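# Four arms sort stickered items into matching containers

## Task

Put every item into the container whose color matches the color of the sticker on that item.

## Robot and tools

Setup: four identical i2rt Big YAM arms, named arm1, arm2, arm3 and arm4. Each has six revolute joints, a two-finger gripper and a wrist camera. Four fixed room cameras are also available: cam_room_a1, cam_room_a2, cam_room_b1, cam_room_b2. The wrist cameras are arm1_cam_wrist to arm4_cam_wrist. A loose object may occasionally get nudged by something outside your control.

Frames: every pose uses one shared scene frame, with the origin on the floor and +z up, in metres. Arm feet (base_link), as calibrated, with each foot facing its own +x: arm1 at x=-0.644 y=+1.377 z=+0.914, quat_wxyz=(+0.682, +0.007, +0.004, +0.731). arm2 at x=-0.655 y=-0.555 z=+0.928, (+0.747, +0.002, +0.000, -0.665). arm3 at x=+0.651 y=-1.332 z=+0.868, (+0.663, -0.004, -0.006, -0.748). arm4 at x=+0.648 y=+0.477 z=+0.879, (+0.687, +0.001, +0.003, +0.727). The printed "hand" is the point between the finger pads, about 1 cm short of the fingertips. The fingers point along the hand's +z axis and open and close along its y axis. Reach is roughly 1.0 m from the joint1 axis. The printed hand position becomes less exact at long reach.

Joints, all absolute targets in radians, and gripper in metres:
- joint1_rad, -2.879 to 2.879: turns the arm about its foot. Positive is counter-clockwise seen from above, and 0 points along the foot's facing.
- joint2_rad, 0 to 3.141: shoulder. At 0 the upper arm is back and roughly level; increasing values lift it and then bring it forward.
- joint3_rad, 0 to 3.019: elbow. 0 is fully folded; increasing values open it.
- joint4_rad, -1.692 to 1.57: hand pitch. Positive tilts the fingers up.
- joint5_rad, -1.57 to 1.57: sideways hand swing. Positive is toward the arm's right.
- joint6_rad, -2.094 to 2.094: hand roll. Positive is clockwise seen from behind the hand.
- gripper_m, 0 to 0.093: the gap between the fingertips.
The tolerances that count as "done" are about ±0.045, 0.14, 0.09, 0.055, 0.03, 0.035 rad and ±0.003 m.

move: this tool has one optional key per robot (arm1..arm4), plus an optional "cameras" key. A robot you leave out gets no new command, but it may keep pushing toward its previous target. Each robot entry can contain:
- "joints": a dict of absolute joint targets, keyed by name.
- "target": a list of 7 numbers [x, y, z, qw, qx, qy, qz]. This is an absolute hand pose in the scene frame, in metres and a unit quaternion, in the same form the "hand" line prints. The hand travels in a straight line to it, starting from its current hand_target.
- "speed": the path's top speed, 0.002 to 0.5 m/s, default 0.25. Rotation is capped at twice this number in rad/s. speed is only valid together with target.
If you send target, joints may contain gripper_m and nothing else. All motions in one call start at the same moment. All hand paths in one call finish together, paced by the slowest. A path runs 0.5 to 10 s and is cut off at 10 s. No action runs longer than 15 s. The paths ignore obstacles and the other arms. A hand may lag, drift or overshoot speed, most of all when the arm is near full stretch, and it often stops a centimetre or more off. The controller clips each step to within 100 mm and 20 degrees of the measured pose. Unknown keys make the call invalid, and out-of-range values get it refused. A refusal or a stop cancels the rest of your queued calls in that reply.
"cameras" is a list of camera names, or ["all"]. If omitted, you get none after an action and all of them for an empty move. An empty move also returns the complete state, including the scene number.

Result lines: "move: armN done" means that arm's motions finished; otherwise you get its worst status word. joint_status and hand_status words:
- off_target: the joint stopped short and may still be pushing.
- time_out: the arm keeps a nearby target and goes on pushing. To relieve it, send the joint its reported position.
- not_followed: a safety check withheld the targets. This appears with "joint command not followed" or "pose unreachable"; the arm may keep retrying.
"on_its_own" lists behaviour you did not command; "held at" shows a target, not a reading. "as last shown" marks robots not named in the action, and their missing lines are unchanged. hand_target is the pose implied by the held joint targets. Joint velocities are in rad/s (m/s for the gripper). "within noise" means the arm is still. Joint torques are the total drive output and are offset and noisy; values 3 and 4 wrap at ±28 N m. The "pictures" line gives the image order, and images can be slightly older than the state.

wait: seconds, 0 to 10. Nothing new is commanded. Takes the same cameras option.
zoom_image: camera name plus region [x0, y0, x1, y1] in pixels, with (0,0) at the top-left and at most 504 by 504. Works only on a camera present in the latest images.
read_manual: section "licences" returns the URDF licence texts.
finished_scene: scene = the current scene number. It is irreversible, and the goal must still hold without the robots. After ending the first scene, make no further calls in that reply.

Gripping: when the gripper is closed on nothing, it reads 0.000 to 0.003. On a hard part at full force, it reads up to about 0.005 below the part's width, or up to 0.002 above it. A target about 0.005 below the first-touch reading gives full force, which is about 50 to 64 N per pad. Go deeper for small, soft or round items, but soft items get crushed more. To release, command well above the reading.

Avoid:
- Dropping items from height, letting go of moving items, slamming, or hard pushes against fixed or heavy objects.
- Knocking items out of the work area or onto the floor; that ends the scene.
- Hard contact between two robots, including one gripper closing on another arm's fingers. The anti-collision check can act too late and does not cover fingers, housings or cameras.
- Overheating: holding loads, long stretches or pushing into unreachable poses heat the motors. MOTOR HOT appears at 85 °C, and at 100 °C the arm goes limp for 30 to 60 s or longer. After such a fault, "limit_stop_at_motor_heat" keys need their targets re-sent.
The arms do not wait for one another.

Each tool is called after "Call:" in YAML: its name, and indented under it one key for each argument.

## Session

Call:
move:

Call:
zoom_image:
  camera: "cam_room_b1"
  region: [0, 220, 336, 472]

Call:
zoom_image:
  camera: "cam_room_b2"
  region: [280, 220, 448, 346]

Call:
zoom_image:
  camera: "cam_room_b1"
  region: [230, 320, 350, 410]

Scene clock: 0.00 s.
Joint torques (N m): no reading
Motor temperatures (°C): arm1=[21 23 25 23 21 21 21] | arm2=[23 24 24 22 22 20 23] | arm3=[24 23 23 23 24 23 23] | arm4=[22 21 21 22 24 21 24]
Heat: arm1: hottest joint3_rad 25 °C; arm2: hottest joint2_rad 24 °C; arm3: hottest joint1_rad 24 °C; arm4: hottest joint5_rad 24 °C.
Joint velocities: within noise
arm1.joint_positions: joint1_rad=-0.168 joint2_rad=+0.560 joint3_rad=+1.361 joint4_rad=-1.410 joint5_rad=+0.240 joint6_rad=+0.692 gripper_m=+0.09396
arm1.joint_status: not commanded
arm1.hand: x=-0.5739 y=+1.5732 z=+1.4376 quat_wxyz=(-0.303, +0.280, -0.837, -0.359) (m; scene frame)
arm1.hand_target: x=-0.5739 y=+1.5706 z=+1.4504 quat_wxyz=(-0.308, +0.276, -0.832, -0.370) (m; scene frame)
arm1.hand_status: not commanded
arm2.joint_positions: joint1_rad=+0.198 joint2_rad=+0.483 joint3_rad=+1.641 joint4_rad=-1.210 joint5_rad=-0.086 joint6_rad=-0.484 gripper_m=+0.09396
arm2.joint_status: not commanded
arm2.hand: x=-0.6060 y=-0.6654 z=+1.6315 quat_wxyz=(-0.468, -0.246, -0.683, +0.505) (m; scene frame)
arm2.hand_target: x=-0.6080 y=-0.6596 z=+1.6377 quat_wxyz=(-0.472, -0.243, -0.677, +0.510) (m; scene frame)
arm2.hand_status: not commanded
arm3.joint_positions: joint1_rad=+0.130 joint2_rad=+0.645 joint3_rad=+1.695 joint4_rad=-1.138 joint5_rad=+0.075 joint6_rad=+0.392 gripper_m=+0.09396
arm3.joint_status: not commanded
arm3.hand: x=+0.6384 y=-1.5186 z=+1.5920 quat_wxyz=(-0.552, -0.621, -0.389, +0.398) (m; scene frame)
arm3.hand_target: x=+0.6384 y=-1.5137 z=+1.6002 quat_wxyz=(-0.558, -0.615, -0.384, +0.402) (m; scene frame)
arm3.hand_status: not commanded
arm4.joint_positions: joint1_rad=+0.147 joint2_rad=+0.437 joint3_rad=+1.709 joint4_rad=-1.566 joint5_rad=+0.245 joint6_rad=+0.670 gripper_m=+0.09396
arm4.joint_status: not commanded
arm4.hand: x=+0.6821 y=+0.5397 z=+1.5256 quat_wxyz=(-0.292, +0.355, -0.719, -0.522) (m; scene frame)
arm4.hand_target: x=+0.6830 y=+0.5357 z=+1.5308 quat_wxyz=(-0.294, +0.352, -0.714, -0.529) (m; scene frame)
arm4.hand_status: not commanded
pictures: arm1_cam_wrist, arm2_cam_wrist, arm3_cam_wrist, arm4_cam_wrist, cam_room_a1, cam_room_a2, cam_room_b1, cam_room_b2
Images, in order (width x height): arm1_cam_wrist 672x504, arm2_cam_wrist 672x504, arm3_cam_wrist 672x504, arm4_cam_wrist 672x504, cam_room_a1 672x504, cam_room_a2 672x504, cam_room_b1 672x504, cam_room_b2 672x504.

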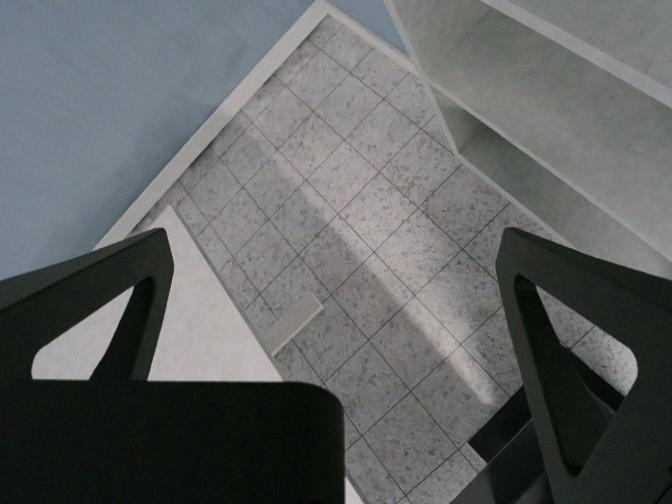

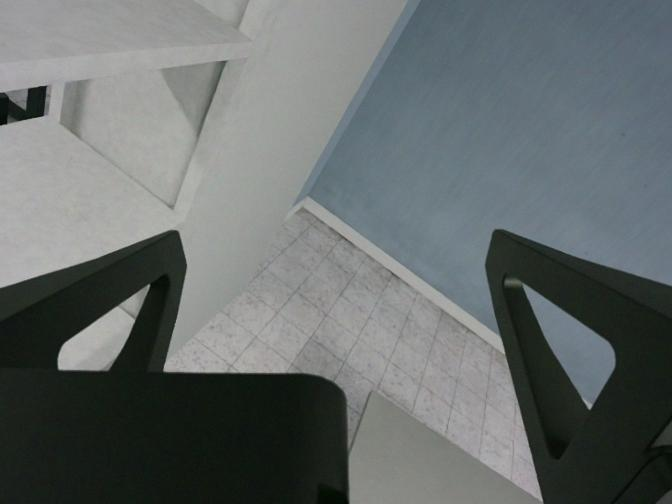

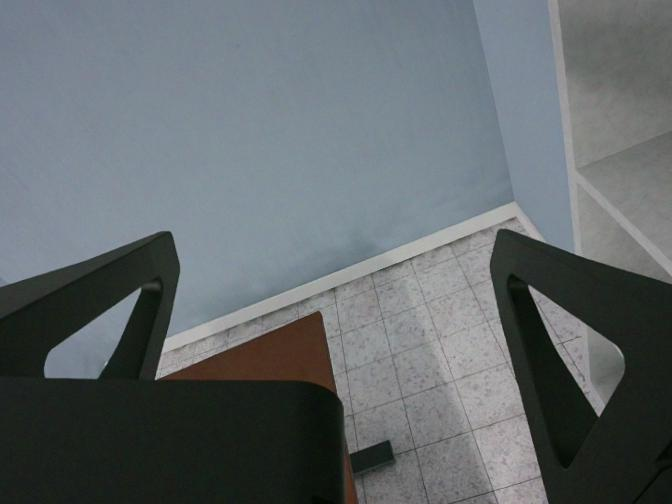

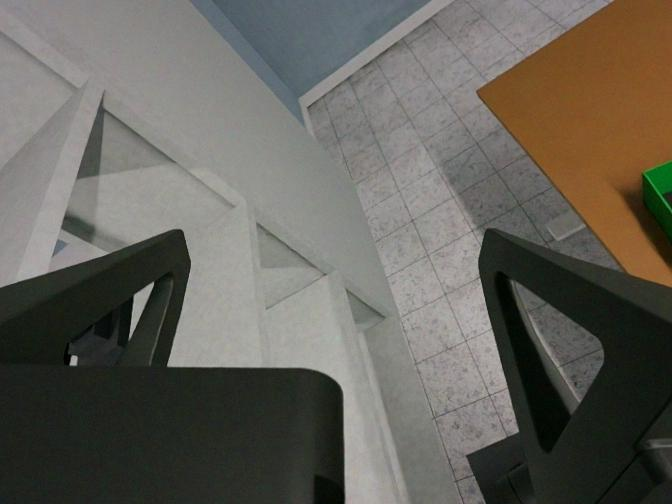

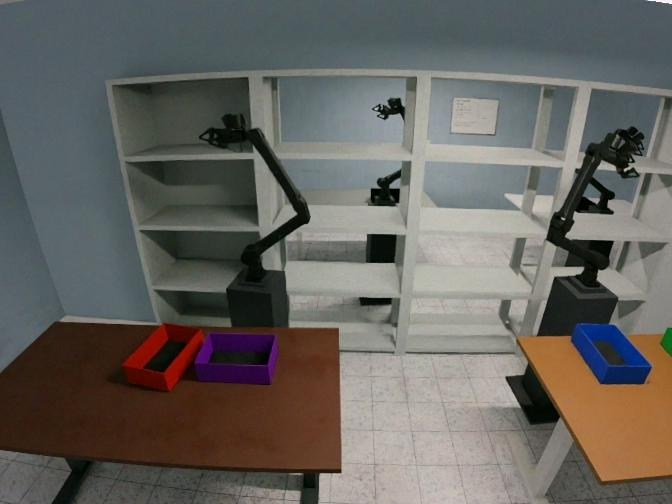

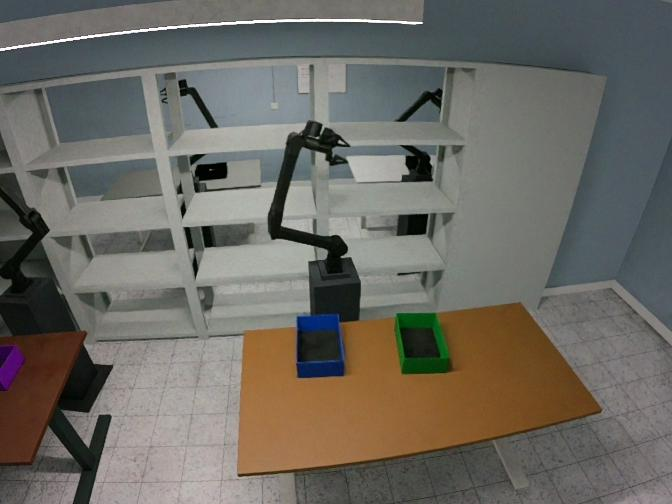

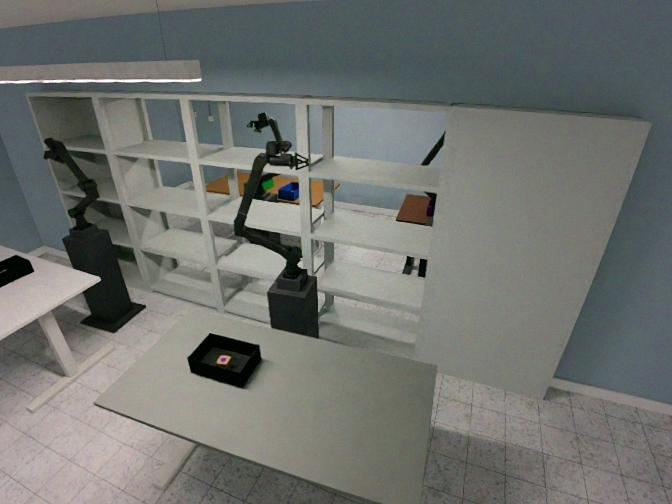

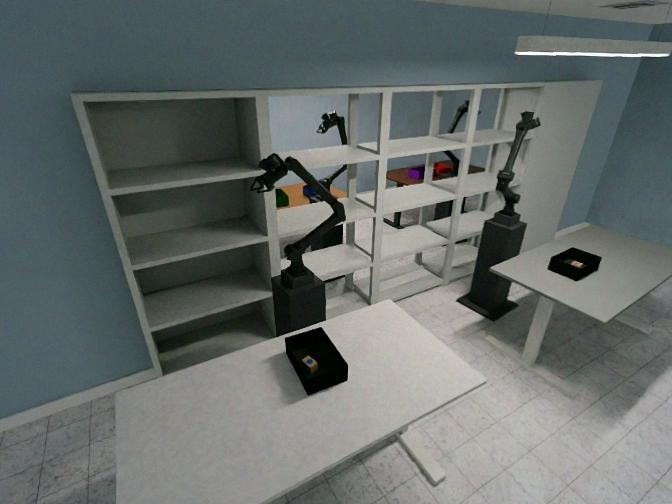

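Scaled by 1.500.

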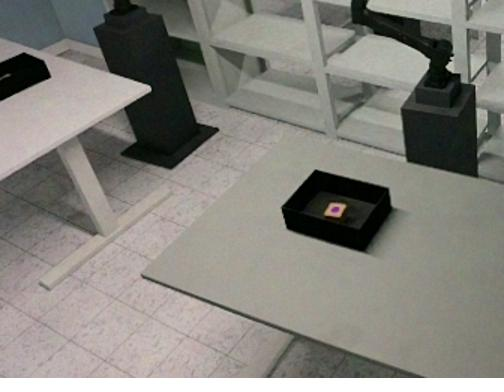

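Scaled by 3.000.

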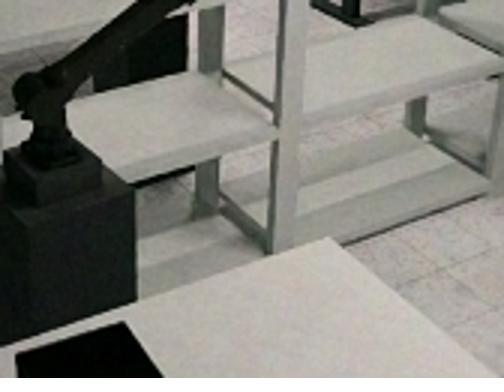

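Scaled by 4.200.

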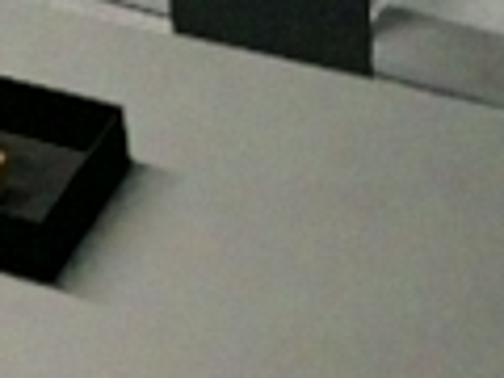

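Call:
move:
  arm1: {"joints":{"joint1_rad":-2.25,"joint2_rad":0.5,"joint3_rad":1.3,"joint4_rad":-1.15,"joint5_rad":0,"joint6_rad":0}}
  arm2: {"joints":{"joint1_rad":0.925,"joint2_rad":0.5,"joint3_rad":1.3,"joint4_rad":-1.15,"joint5_rad":0,"joint6_rad":0}}
  arm3: {"joints":{"joint1_rad":-1.99,"joint2_rad":0.5,"joint3_rad":1.3,"joint4_rad":-1.15,"joint5_rad":0,"joint6_rad":0}}
  arm4: {"joints":{"joint1_rad":0.906,"joint2_rad":0.5,"joint3_rad":1.3,"joint4_rad":-1.15,"joint5_rad":0,"joint6_rad":0}}
  cameras: ["all"]

Scene clock: 34.40 s.
Joint torques (N m): arm1=[-2.2 4.25 9.05 2.55 -0.04 -0.04] | arm2=[1.2 0.97 9.28 3.1 0.04 0.22] | arm3=[0.56 2.08 8.21 1.68 0 -0.12] | arm4=[1.14 2.02 8.38 2.19 -0.01 -0.12]
Motor temperatures (°C): arm1=[21 23 29 23 21 21 21] | arm2=[23 24 25 22 22 20 23] | arm3=[24 23 25 23 24 23 23] | arm4=[22 22 22 22 24 21 24]
Heat: arm1: hottest joint3_rad 29 °C; arm2: hottest joint3_rad 25 °C; arm3: hottest joint3_rad 25 °C; arm4: hottest joint5_rad 24 °C.
move: arm1 done; arm2 done; arm3 done; arm4 done
Joint velocities: within noise
arm1.joint_positions: joint1_rad=-2.243 joint2_rad=+0.501 joint3_rad=+1.300 joint4_rad=-1.172 joint5_rad=+0.001 joint6_rad=+0.009 gripper_m=+0.09399
arm1.joint_status: all done
arm1.hand: x=-0.4544 y=+1.2507 z=+1.4660 quat_wxyz=(-0.532, -0.248, -0.792, +0.166) (m; scene frame)
arm1.hand_target: x=-0.4540 y=+1.2488 z=+1.4714 quat_wxyz=(-0.540, -0.245, -0.786, +0.173) (m; scene frame)
arm1.hand_status: not commanded
arm2.joint_positions: joint1_rad=+0.919 joint2_rad=+0.512 joint3_rad=+1.299 joint4_rad=-1.163 joint5_rad=-0.001 joint6_rad=-0.015 gripper_m=+0.09397
arm2.joint_status: all done
arm2.hand: x=-0.4625 y=-0.6720 z=+1.4829 quat_wxyz=(-0.542, -0.213, -0.799, +0.151) (m; scene frame)
arm2.hand_target: x=-0.4654 y=-0.6691 z=+1.4889 quat_wxyz=(-0.554, -0.215, -0.791, +0.148) (m; scene frame)
arm2.hand_status: not commanded
arm3.joint_positions: joint1_rad=-1.979 joint2_rad=+0.507 joint3_rad=+1.294 joint4_rad=-1.148 joint5_rad=+0.000 joint6_rad=+0.008 gripper_m=+0.09399
arm3.joint_status: all done
arm3.hand: x=+0.4558 y=-1.2099 z=+1.4225 quat_wxyz=(+0.141, -0.794, +0.222, +0.548) (m; scene frame)
arm3.hand_target: x=+0.4608 y=-1.2099 z=+1.4263 quat_wxyz=(+0.147, -0.791, +0.222, +0.550) (m; scene frame)
arm3.hand_status: not commanded
arm4.joint_positions: joint1_rad=+0.903 joint2_rad=+0.511 joint3_rad=+1.285 joint4_rad=-1.170 joint5_rad=+0.002 joint6_rad=+0.014 gripper_m=+0.09398
arm4.joint_status: all done
arm4.hand: x=+0.4652 y=+0.6102 z=+1.4257 quat_wxyz=(-0.162, +0.791, -0.258, -0.531) (m; scene frame)
arm4.hand_target: x=+0.4691 y=+0.6061 z=+1.4402 quat_wxyz=(-0.170, +0.781, -0.247, -0.548) (m; scene frame)
arm4.hand_status: not commanded
pictures: arm1_cam_wrist, arm2_cam_wrist, arm3_cam_wrist, arm4_cam_wrist, cam_room_a1, cam_room_a2, cam_room_b1, cam_room_b2
Images, in order (width x height): arm1_cam_wrist 672x504, arm2_cam_wrist 672x504, arm3_cam_wrist 672x504, arm4_cam_wrist 672x504, cam_room_a1 672x504, cam_room_a2 672x504, cam_room_b1 672x504, cam_room_b2 672x504.

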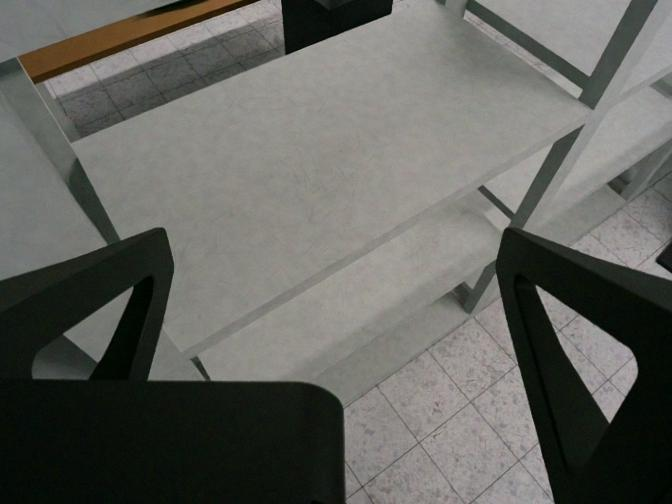

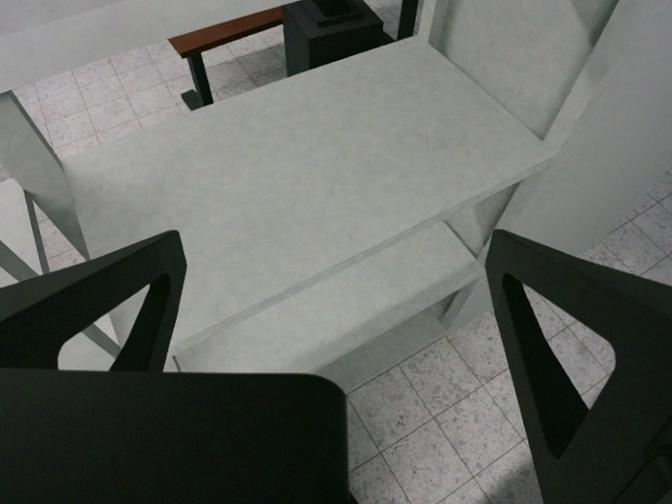

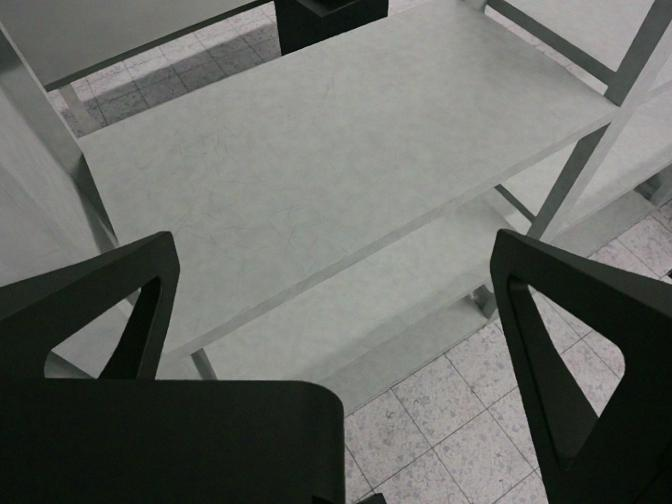

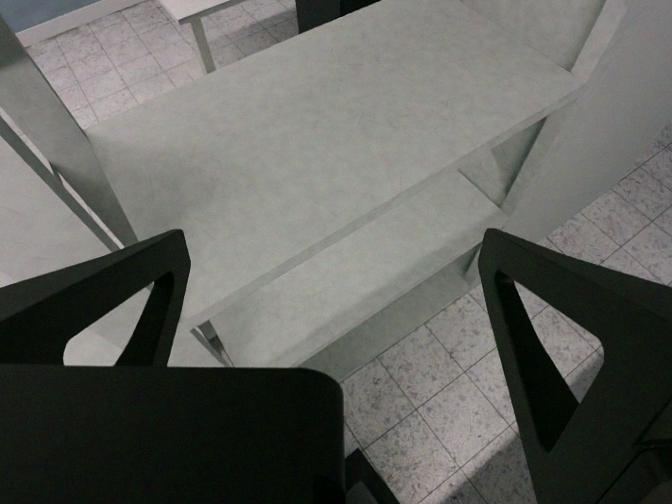

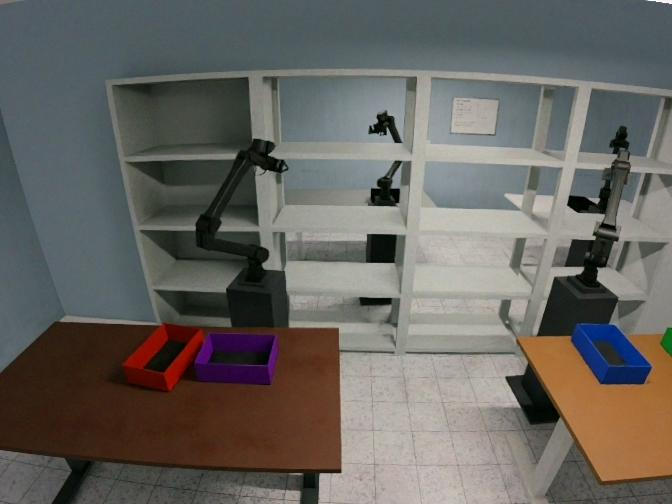

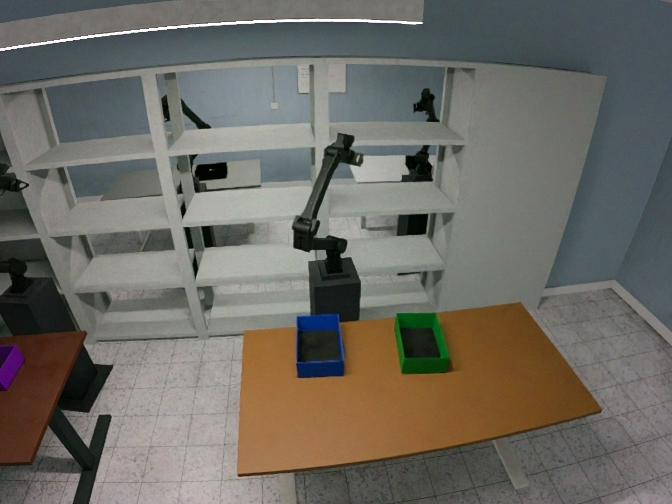

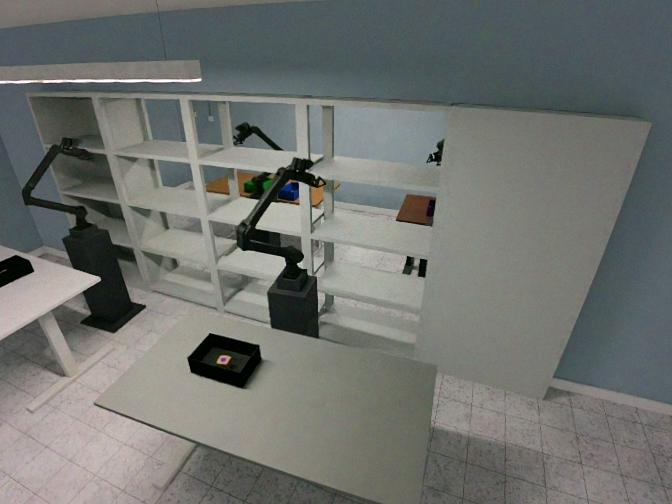

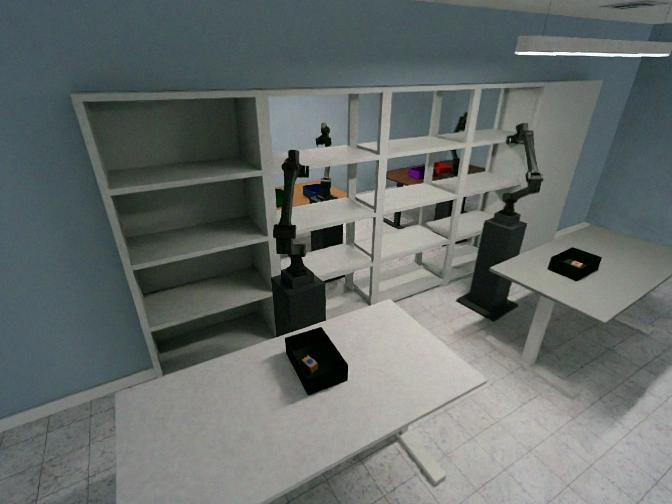

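Call:
move:
  arm1: {"joints":{"joint1_rad":1.5,"joint2_rad":0.9,"joint3_rad":1.5,"joint4_rad":-1.6}}
  arm2: {"joints":{"joint1_rad":-2.0,"joint2_rad":0.9,"joint3_rad":1.5,"joint4_rad":-1.6}}
  arm3: {"joints":{"joint1_rad":1.6,"joint2_rad":0.9,"joint3_rad":1.5,"joint4_rad":-1.6}}
  arm4: {"joints":{"joint1_rad":-1.72,"joint2_rad":0.9,"joint3_rad":1.5,"joint4_rad":-1.6}}
  cameras: ["arm1_cam_wrist","arm2_cam_wrist","arm3_cam_wrist","arm4_cam_wrist"]

Scene clock: 63.33 s.
Joint torques (N m): arm1=[-0.67 -1.79 12.57 0.84 0.05 -0.05] | arm2=[0.32 -5.19 12.25 1.22 -0.07 0.19] | arm3=[1.9 -4.13 10.59 0.73 0.09 -0.11] | arm4=[0.5 -4.78 9.25 0.5 0.04 -0.06]
Motor temperatures (°C): arm1=[21 23 29 23 21 21 21] | arm2=[23 24 27 22 22 20 23] | arm3=[24 23 25 23 24 23 23] | arm4=[22 21 26 22 24 21 24]
Heat: arm1: hottest joint3_rad 29 °C; arm2: hottest joint3_rad 27 °C; arm3: hottest joint3_rad 25 °C; arm4: hottest joint3_rad 26 °C.
move: arm1 done; arm2 done; arm3 done; arm4 done
Joint velocities: within noise
arm1.joint_positions: joint1_rad=+1.494 joint2_rad=+0.911 joint3_rad=+1.470 joint4_rad=-1.589 joint5_rad=-0.002 joint6_rad=+0.007 gripper_m=+0.09402
arm1.joint_status: all done
arm1.hand: x=-0.9314 y=+1.3785 z=+1.3797 quat_wxyz=(+0.000, +0.962, -0.006, -0.274) (m; scene frame)
arm1.hand_target: x=-0.9252 y=+1.3771 z=+1.3947 quat_wxyz=(-0.001, +0.957, -0.001, -0.289) (m; scene frame)
arm1.hand_status: not commanded
arm2.joint_positions: joint1_rad=-1.996 joint2_rad=+0.911 joint3_rad=+1.473 joint4_rad=-1.586 joint5_rad=+0.001 joint6_rad=-0.012 gripper_m=+0.09400
arm2.joint_status: all done
arm2.hand: x=-0.9372 y=-0.4665 z=+1.3910 quat_wxyz=(+0.045, -0.952, +0.142, +0.266) (m; scene frame)
arm2.hand_target: x=-0.9307 y=-0.4676 z=+1.4041 quat_wxyz=(+0.045, -0.948, +0.149, +0.277) (m; scene frame)
arm2.hand_status: not commanded
arm3.joint_positions: joint1_rad=+1.589 joint2_rad=+0.909 joint3_rad=+1.473 joint4_rad=-1.593 joint5_rad=-0.001 joint6_rad=+0.006 gripper_m=+0.09403
arm3.joint_status: all done
arm3.hand: x=+0.9423 y=-1.3554 z=+1.3309 quat_wxyz=(-0.268, -0.050, -0.962, +0.019) (m; scene frame)
arm3.hand_target: x=+0.9381 y=-1.3520 z=+1.3445 quat_wxyz=(-0.282, -0.042, -0.958, +0.019) (m; scene frame)
arm3.hand_status: not commanded
arm4.joint_positions: joint1_rad=-1.718 joint2_rad=+0.912 joint3_rad=+1.480 joint4_rad=-1.589 joint5_rad=+0.001 joint6_rad=+0.011 gripper_m=+0.09402
arm4.joint_status: all done
arm4.hand: x=+0.9439 y=+0.4516 z=+1.3436 quat_wxyz=(-0.269, -0.048, -0.962, +0.013) (m; scene frame)
arm4.hand_target: x=+0.9377 y=+0.4518 z=+1.3541 quat_wxyz=(-0.279, -0.044, -0.959, +0.015) (m; scene frame)
arm4.hand_status: not commanded
pictures: arm1_cam_wrist, arm2_cam_wrist, arm3_cam_wrist, arm4_cam_wrist
Images, in order (width x height): arm1_cam_wrist 672x504, arm2_cam_wrist 672x504, arm3_cam_wrist 672x504, arm4_cam_wrist 672x504.

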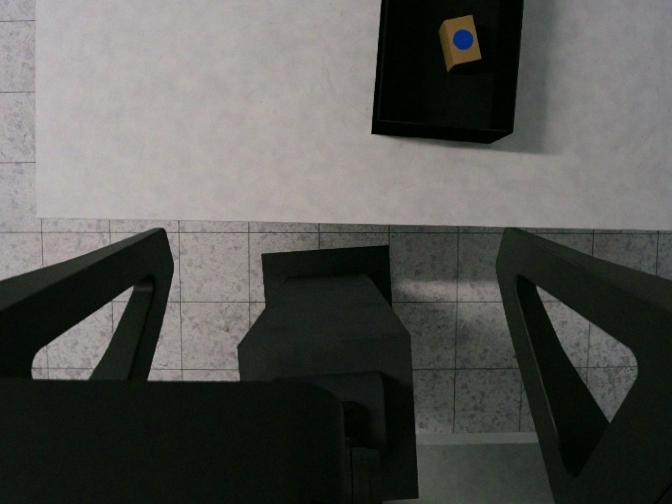

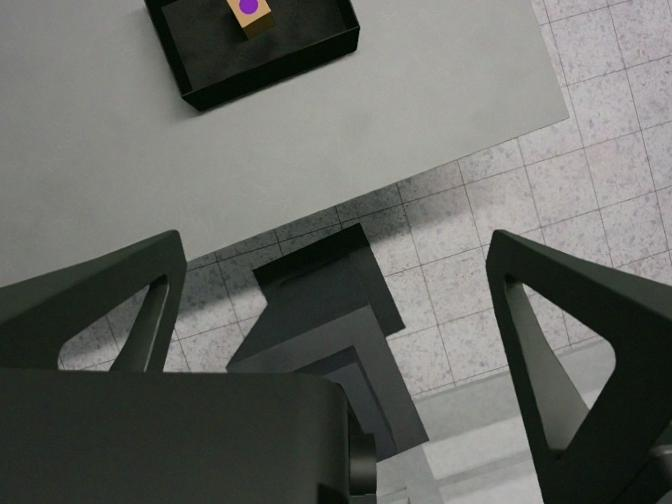

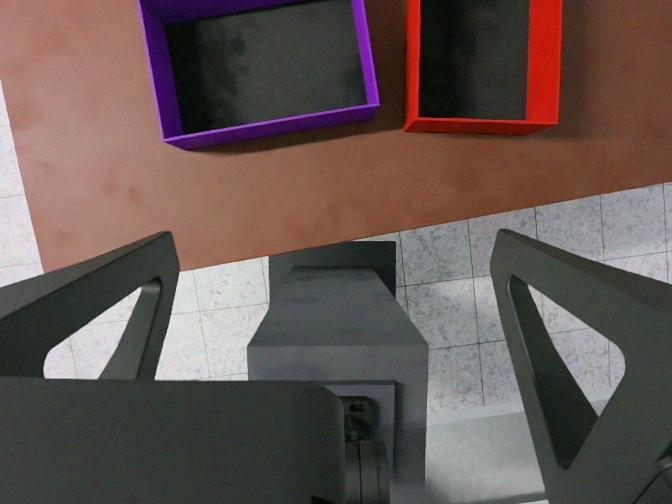

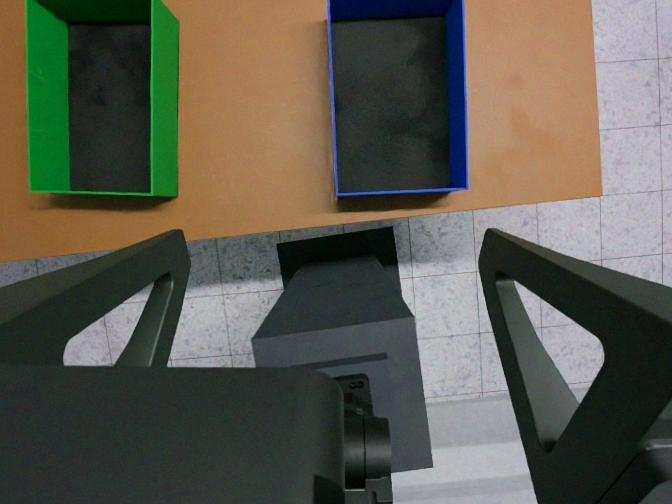

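Call:
move:
  arm1: {"target":[-1.22,1.58,1.08,0,0.9945,0.1045,0]}
  arm2: {"target":[-1.33,-0.48,1.08,0,0.998,0.061,0]}
  cameras: ["arm1_cam_wrist","arm2_cam_wrist"]

Scene clock: 78.77 s.
Joint torques (N m): arm1=[-2.73 -18.49 15.53 -0.06 0.06 -0.09] | arm2=[1.26 -23.65 15.13 0.12 -0.2 -0.08] | arm3=[1.9 -4.25 10.55 0.75 0.09 -0.11] | arm4=[0.5 -4.13 9.21 0.5 0.04 -0.05]
Motor temperatures (°C): arm1=[21 24 30 23 21 21 21] | arm2=[23 24 29 22 22 20 23] | arm3=[24 23 26 23 24 23 23] | arm4=[22 21 27 22 24 21 24]
Heat: arm1: hottest joint3_rad 30 °C; arm2: hottest joint3_rad 29 °C; arm3: hottest joint3_rad 26 °C; arm4: hottest joint3_rad 27 °C.
move: arm1 off_target; arm2 off_target
Joint velocities: within noise
arm1.joint_positions: joint1_rad=+1.174 joint2_rad=+1.994 joint3_rad=+1.807 joint4_rad=-1.455 joint5_rad=+0.002 joint6_rad=-0.537 gripper_m=+0.09402
arm1.joint_status: not commanded
arm1.hand: x=-1.2063 y=+1.5699 z=+1.0528 quat_wxyz=(+0.012, +0.994, +0.104, +0.025) (m; scene frame)
arm1.hand_target: x=-1.2185 y=+1.5795 z=+1.0802 quat_wxyz=(+0.000, +0.995, +0.104, +0.000) (m; scene frame)
arm1.hand_status: off_target (0.032 m and 3.2 deg from the pose sent, 0.462 m and 34.3 deg at the start)
arm2.joint_positions: joint1_rad=-1.807 joint2_rad=+2.168 joint3_rad=+2.127 joint4_rad=-1.555 joint5_rad=+0.000 joint6_rad=-0.219 gripper_m=+0.09401
arm2.joint_status: not commanded
arm2.hand: x=-1.3171 y=-0.4762 z=+1.0690 quat_wxyz=(+0.000, -0.999, -0.050, -0.013) (m; scene frame)
arm2.hand_target: x=-1.3292 y=-0.4802 z=+1.0799 quat_wxyz=(+0.000, -0.998, -0.061, +0.001) (m; scene frame)
arm2.hand_status: off_target (0.017 m and 2.0 deg from the pose sent, 0.501 m and 39.2 deg at the start)
arm3, arm4: as last shown
pictures: arm1_cam_wrist, arm2_cam_wrist
Images, in order (width x height): arm1_cam_wrist 672x504, arm2_cam_wrist 672x504.

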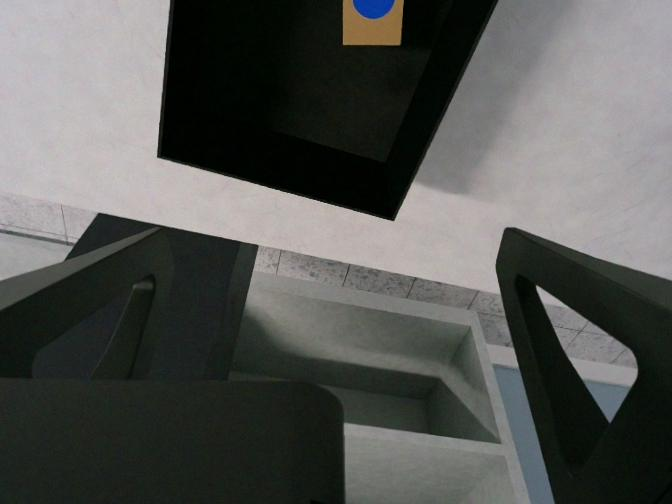

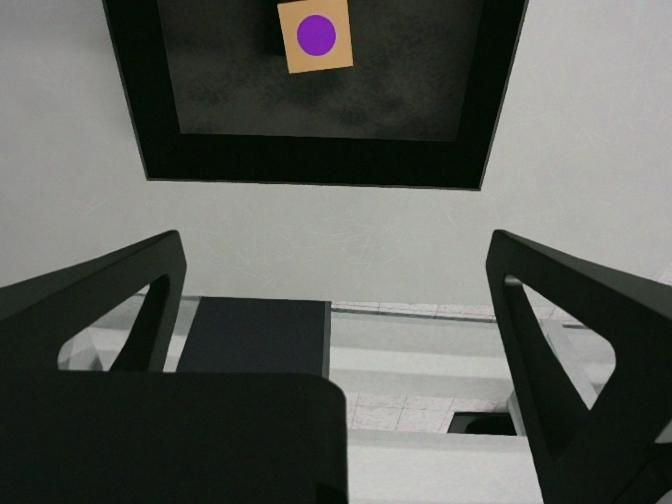

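Call:
move:
  arm1: {"target":[-1.284,1.597,0.95,0,0.9945,0.1045,0]}
  arm2: {"target":[-1.372,-0.503,0.93,0,0.9936,0.113,0]}
  cameras: ["arm1_cam_wrist","arm2_cam_wrist","cam_room_b1","cam_room_b2"]

Call:
zoom_image:
  camera: "cam_room_b1"
  region: [140, 250, 308, 402]

Call:
zoom_image:
  camera: "cam_room_b2"
  region: [230, 270, 398, 402]

Scene clock: 95.53 s.
Joint torques (N m): arm1=[-1.73 -21.36 14.8 0.58 0.03 -0.02] | arm2=[1.03 -26.34 13.22 0.96 -0.18 -0.09] | arm3=[1.85 -4.37 10.55 0.76 0.09 -0.1] | arm4=[0.56 -4.78 9.35 0.53 0.06 -0.03]
Motor temperatures (°C): arm1=[21 25 31 23 21 21 21] | arm2=[23 26 33 22 22 20 23] | arm3=[24 23 26 23 24 23 23] | arm4=[22 21 28 22 24 21 24]
Heat: arm1: hottest joint3_rad 31 °C; arm2: hottest joint3_rad 33 °C; arm3: hottest joint3_rad 26 °C; arm4: hottest joint3_rad 28 °C.
move: arm1 off_target; arm2 off_target
Joint velocities: within noise
arm1.joint_positions: joint1_rad=+1.174 joint2_rad=+2.263 joint3_rad=+1.910 joint4_rad=-1.309 joint5_rad=+0.002 joint6_rad=-0.537 gripper_m=+0.09402
arm1.joint_status: not commanded
arm1.hand: x=-1.2603 y=+1.5879 z=+0.9239 quat_wxyz=(+0.016, +0.994, +0.104, +0.034) (m; scene frame)
arm1.hand_target: x=-1.2823 y=+1.5965 z=+0.9509 quat_wxyz=(+0.000, +0.995, +0.104, +0.000) (m; scene frame)
arm1.hand_status: off_target (0.036 m and 4.3 deg from the pose sent, 0.132 m and 3.2 deg at the start)
arm2.joint_positions: joint1_rad=-1.764 joint2_rad=+2.387 joint3_rad=+2.127 joint4_rad=-1.349 joint5_rad=+0.000 joint6_rad=-0.284 gripper_m=+0.09401
arm2.joint_status: not commanded
arm2.hand: x=-1.3569 y=-0.5013 z=+0.9213 quat_wxyz=(-0.002, -0.994, -0.104, -0.020) (m; scene frame)
arm2.hand_target: x=-1.3713 y=-0.5030 z=+0.9304 quat_wxyz=(+0.000, -0.994, -0.113, +0.000) (m; scene frame)
arm2.hand_status: off_target (0.017 m and 2.5 deg from the pose sent, 0.152 m and 7.4 deg at the start)
arm3, arm4: as last shown
pictures: arm1_cam_wrist, arm2_cam_wrist, cam_room_b1, cam_room_b2
Images, in order (width x height): arm1_cam_wrist 672x504, arm2_cam_wrist 672x504, cam_room_b1 672x504, cam_room_b2 672x504.

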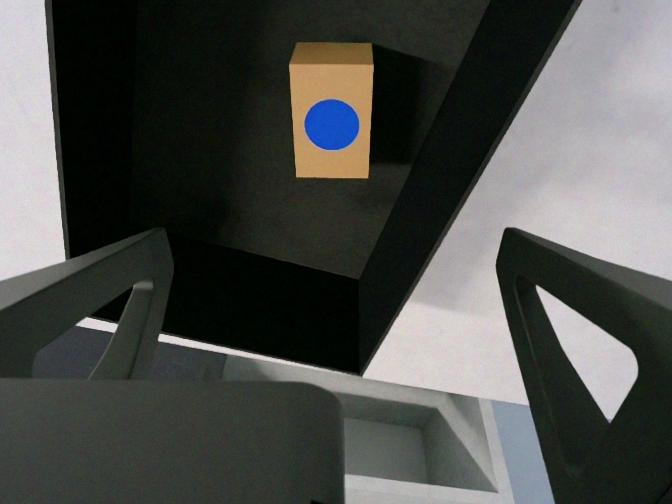

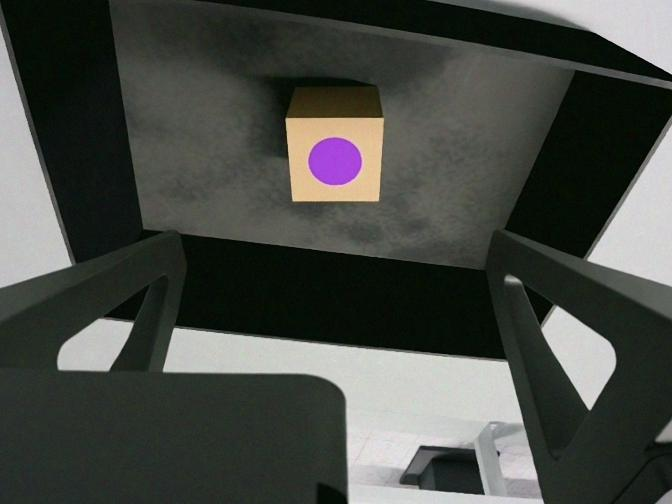

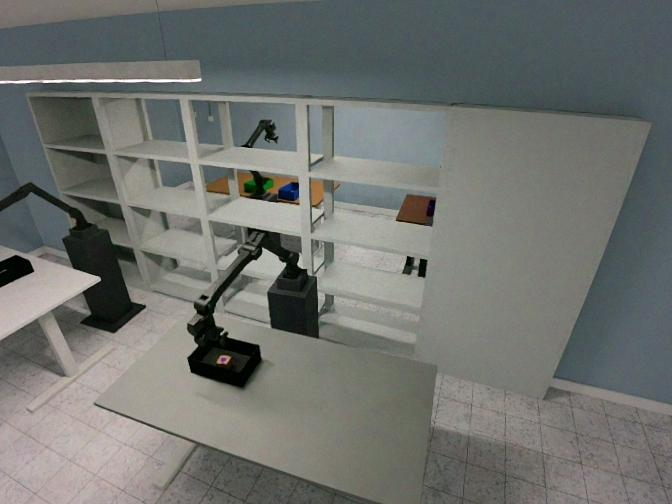

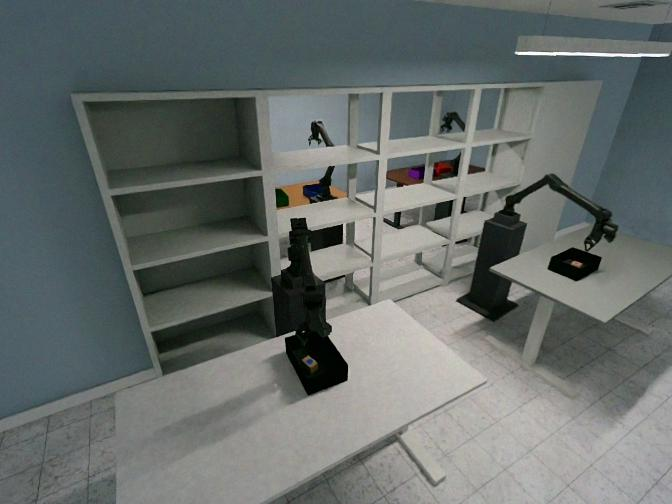

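Scaled by 3.000.

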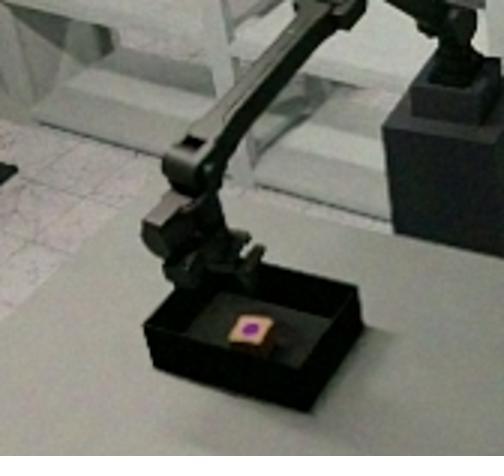

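Scaled by 3.000.

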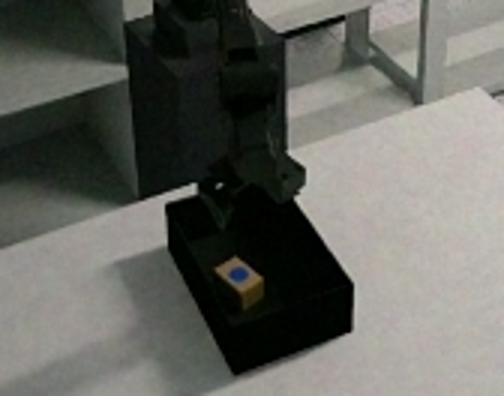

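Call:
move:
  arm1: {"target":[-1.268,1.598,0.85,-0.016,0.994,0.1045,-0.034]}
  arm2: {"target":[-1.355,-0.501,0.845,-0.002,0.9936,0.113,-0.02]}
  cameras: ["arm1_cam_wrist","arm2_cam_wrist"]

Scene clock: 109.40 s.
Joint torques (N m): arm1=[-2.08 -20.07 9.76 1.05 0.04 -0.06] | arm2=[0.5 -24.7 9.26 1.37 -0.22 -0.07] | arm3=[1.96 -4.07 10.56 0.76 0.09 -0.11] | arm4=[0.91 -4.6 9.26 0.61 0.03 -0.06]
Motor temperatures (°C): arm1=[21 25 33 23 21 21 21] | arm2=[23 27 33 22 22 20 23] | arm3=[24 23 27 23 24 23 23] | arm4=[22 21 29 22 24 21 24]
Heat: arm1: hottest joint3_rad 33 °C; arm2: hottest joint3_rad 33 °C; arm3: hottest joint3_rad 27 °C; arm4: hottest joint3_rad 29 °C.
move: arm1 done; arm2 off_target
Joint velocities: within noise
arm1.joint_positions: joint1_rad=+1.174 joint2_rad=+2.281 joint3_rad=+1.726 joint4_rad=-0.975 joint5_rad=+0.002 joint6_rad=-0.540 gripper_m=+0.09402
arm1.joint_status: not commanded
arm1.hand: x=-1.2646 y=+1.5892 z=+0.8486 quat_wxyz=(-0.012, +0.994, +0.106, -0.026) (m; scene frame)
arm1.hand_target: x=-1.2678 y=+1.5980 z=+0.8501 quat_wxyz=(-0.016, +0.994, +0.104, -0.034) (m; scene frame)
arm1.hand_status: done (0.010 m and 1.1 deg from the pose sent, 0.075 m and 8.7 deg at the start)
arm2.joint_positions: joint1_rad=-1.764 joint2_rad=+2.386 joint3_rad=+1.957 joint4_rad=-1.089 joint5_rad=-0.003 joint6_rad=-0.289 gripper_m=+0.09401
arm2.joint_status: not commanded
arm2.hand: x=-1.3573 y=-0.5016 z=+0.8611 quat_wxyz=(+0.005, -0.994, -0.106, +0.025) (m; scene frame)
arm2.hand_target: x=-1.3546 y=-0.5010 z=+0.8452 quat_wxyz=(+0.002, -0.993, -0.113, +0.020) (m; scene frame)
arm2.hand_status: off_target (0.016 m and 1.0 deg from the pose sent, 0.076 m and 4.7 deg at the start)
arm3, arm4: as last shown
pictures: arm1_cam_wrist, arm2_cam_wrist
Images, in order (width x height): arm1_cam_wrist 672x504, arm2_cam_wrist 672x504.

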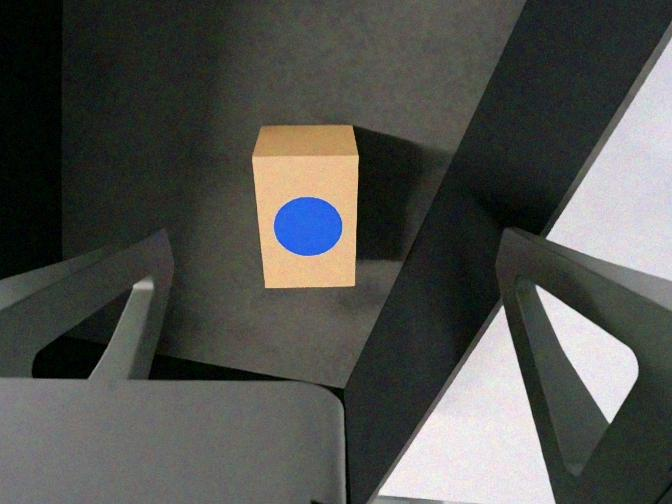

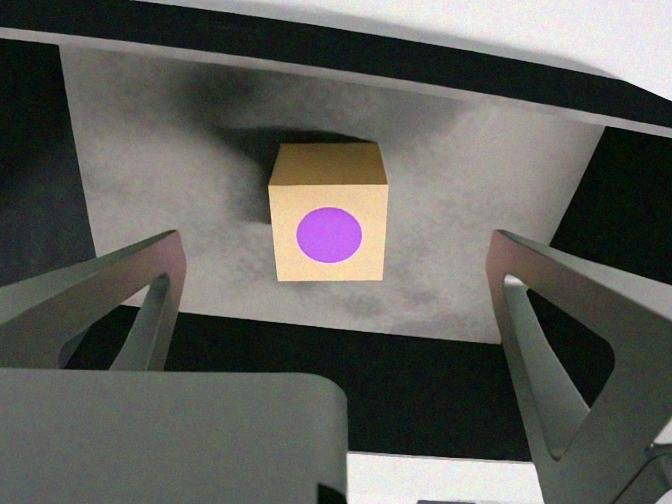

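Call:
move:
  arm1: {"target":[-1.226,1.592,0.80,0,0.9945,0.105,0]}
  arm2: {"target":[-1.317,-0.496,0.795,0,0.9936,0.113,0]}
  cameras: ["arm1_cam_wrist","arm2_cam_wrist"]

Scene clock: 117.47 s.
Joint torques (N m): arm1=[-2.14 -18.2 8.51 0.72 0.07 -0.08] | arm2=[-0.09 -23.41 8.44 1.31 -0.06 -0.08] | arm3=[1.85 -4.31 10.52 0.75 0.09 -0.11] | arm4=[0.91 -4.72 9.16 0.59 0.02 -0.12]
Motor temperatures (°C): arm1=[21 25 33 23 21 21 21] | arm2=[23 27 32 22 22 20 23] | arm3=[24 23 27 23 24 23 23] | arm4=[22 21 29 22 24 21 24]
Heat: arm1: hottest joint3_rad 33 °C; arm2: hottest joint3_rad 32 °C; arm3: hottest joint3_rad 27 °C; arm4: hottest joint3_rad 29 °C.
move: arm1 done; arm2 off_target
Joint velocities: within noise
arm1.joint_positions: joint1_rad=+1.158 joint2_rad=+2.299 joint3_rad=+1.619 joint4_rad=-0.916 joint5_rad=+0.002 joint6_rad=-0.554 gripper_m=+0.09402
arm1.joint_status: not commanded
arm1.hand: x=-1.2245 y=+1.5861 z=+0.8033 quat_wxyz=(+0.002, +0.994, +0.105, +0.004) (m; scene frame)
arm1.hand_target: x=-1.2259 y=+1.5919 z=+0.8001 quat_wxyz=(+0.000, +0.994, +0.105, +0.000) (m; scene frame)
arm1.hand_status: done (0.007 m and 0.5 deg from the pose sent, 0.062 m and 3.3 deg at the start)
arm2.joint_positions: joint1_rad=-1.767 joint2_rad=+2.387 joint3_rad=+1.814 joint4_rad=-0.981 joint5_rad=-0.003 joint6_rad=-0.300 gripper_m=+0.09401
arm2.joint_status: not commanded
arm2.hand: x=-1.3222 y=-0.5021 z=+0.8128 quat_wxyz=(+0.001, -0.994, -0.110, +0.008) (m; scene frame)
arm2.hand_target: x=-1.3167 y=-0.4962 z=+0.7954 quat_wxyz=(+0.000, -0.994, -0.113, +0.000) (m; scene frame)
arm2.hand_status: off_target (0.019 m and 0.9 deg from the pose sent, 0.078 m and 3.0 deg at the start)
arm3, arm4: as last shown
pictures: arm1_cam_wrist, arm2_cam_wrist
Images, in order (width x height): arm1_cam_wrist 672x504, arm2_cam_wrist 672x504.

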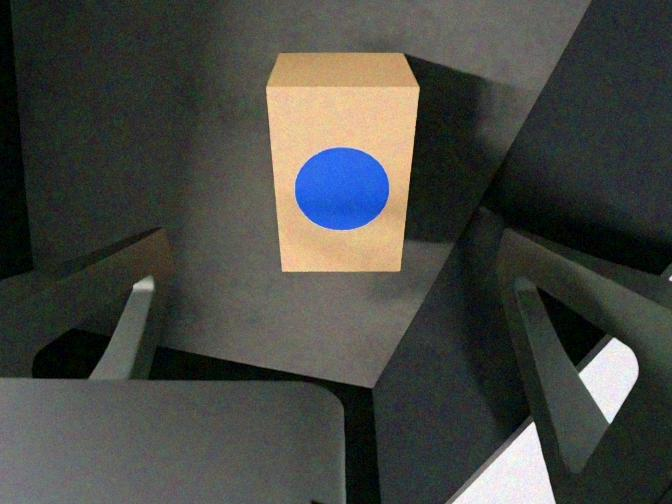

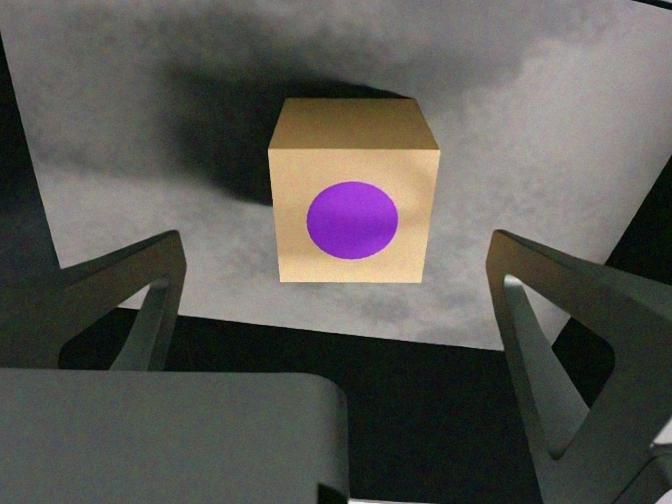

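Call:
move:
  arm1: {"target":[-1.231,1.593,0.735,0,0.9945,0.105,0],"speed":0.12}
  arm2: {"target":[-1.316,-0.491,0.744,0,0.9936,0.113,0],"speed":0.12}
  cameras: ["arm1_cam_wrist","arm2_cam_wrist"]

Scene clock: 130.93 s.
Joint torques (N m): arm1=[-2.78 -18.32 10.45 0.76 -0.06 -0.08] | arm2=[0.03 -23.53 9.02 1.25 -0.05 -0.08] | arm3=[1.96 -4.31 10.55 0.76 0.09 -0.11] | arm4=[0.26 -4.54 9.13 0.64 0.02 -0.06]
Motor temperatures (°C): arm1=[21 26 32 23 21 21 21] | arm2=[23 28 31 22 22 20 23] | arm3=[24 23 27 23 24 23 23] | arm4=[22 21 30 22 24 21 24]
Heat: arm1: hottest joint3_rad 32 °C; arm2: hottest joint3_rad 31 °C; arm3: hottest joint3_rad 27 °C; arm4: hottest joint3_rad 30 °C.
move: arm1 off_target; arm2 off_target
Joint velocities: within noise
arm1.joint_positions: joint1_rad=+1.159 joint2_rad=+2.420 joint3_rad=+1.623 joint4_rad=-0.823 joint5_rad=+0.003 joint6_rad=-0.556 gripper_m=+0.09399
arm1.joint_status: not commanded
arm1.hand: x=-1.2168 y=+1.5826 z=+0.7321 quat_wxyz=(+0.007, +0.994, +0.106, +0.015) (m; scene frame)
arm1.hand_target: x=-1.2305 y=+1.5930 z=+0.7355 quat_wxyz=(+0.000, +0.994, +0.105, +0.000) (m; scene frame)
arm1.hand_status: off_target (0.018 m and 1.9 deg from the pose sent, 0.069 m and 0.5 deg at the start)
arm2.joint_positions: joint1_rad=-1.775 joint2_rad=+2.472 joint3_rad=+1.814 joint4_rad=-0.908 joint5_rad=-0.003 joint6_rad=-0.307 gripper_m=+0.09401
arm2.joint_status: not commanded
arm2.hand: x=-1.3166 y=-0.4970 z=+0.7581 quat_wxyz=(+0.000, -0.994, -0.110, +0.002) (m; scene frame)
arm2.hand_target: x=-1.3157 y=-0.4910 z=+0.7443 quat_wxyz=(+0.000, -0.994, -0.113, +0.000) (m; scene frame)
arm2.hand_status: off_target (0.015 m and 0.4 deg from the pose sent, 0.070 m and 0.9 deg at the start)
arm3, arm4: as last shown
pictures: arm1_cam_wrist, arm2_cam_wrist
Images, in order (width x height): arm1_cam_wrist 672x504, arm2_cam_wrist 672x504.

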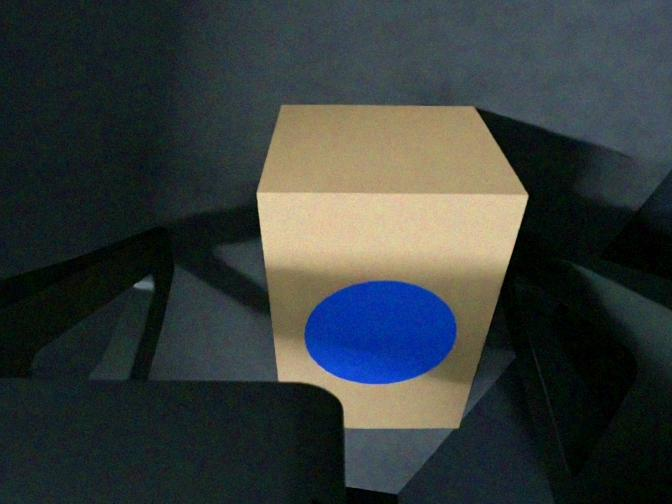

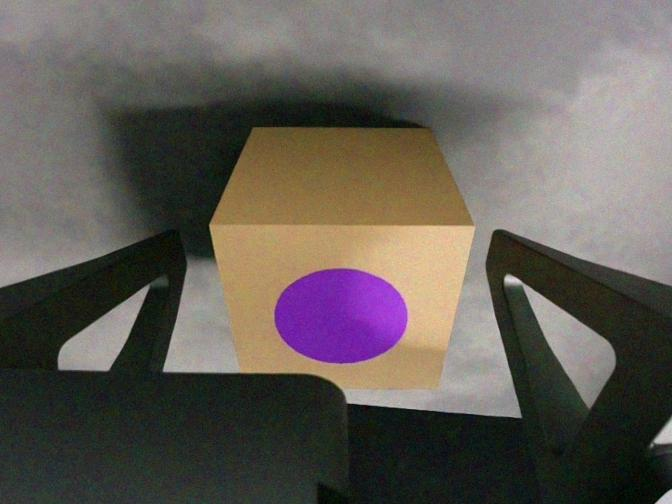

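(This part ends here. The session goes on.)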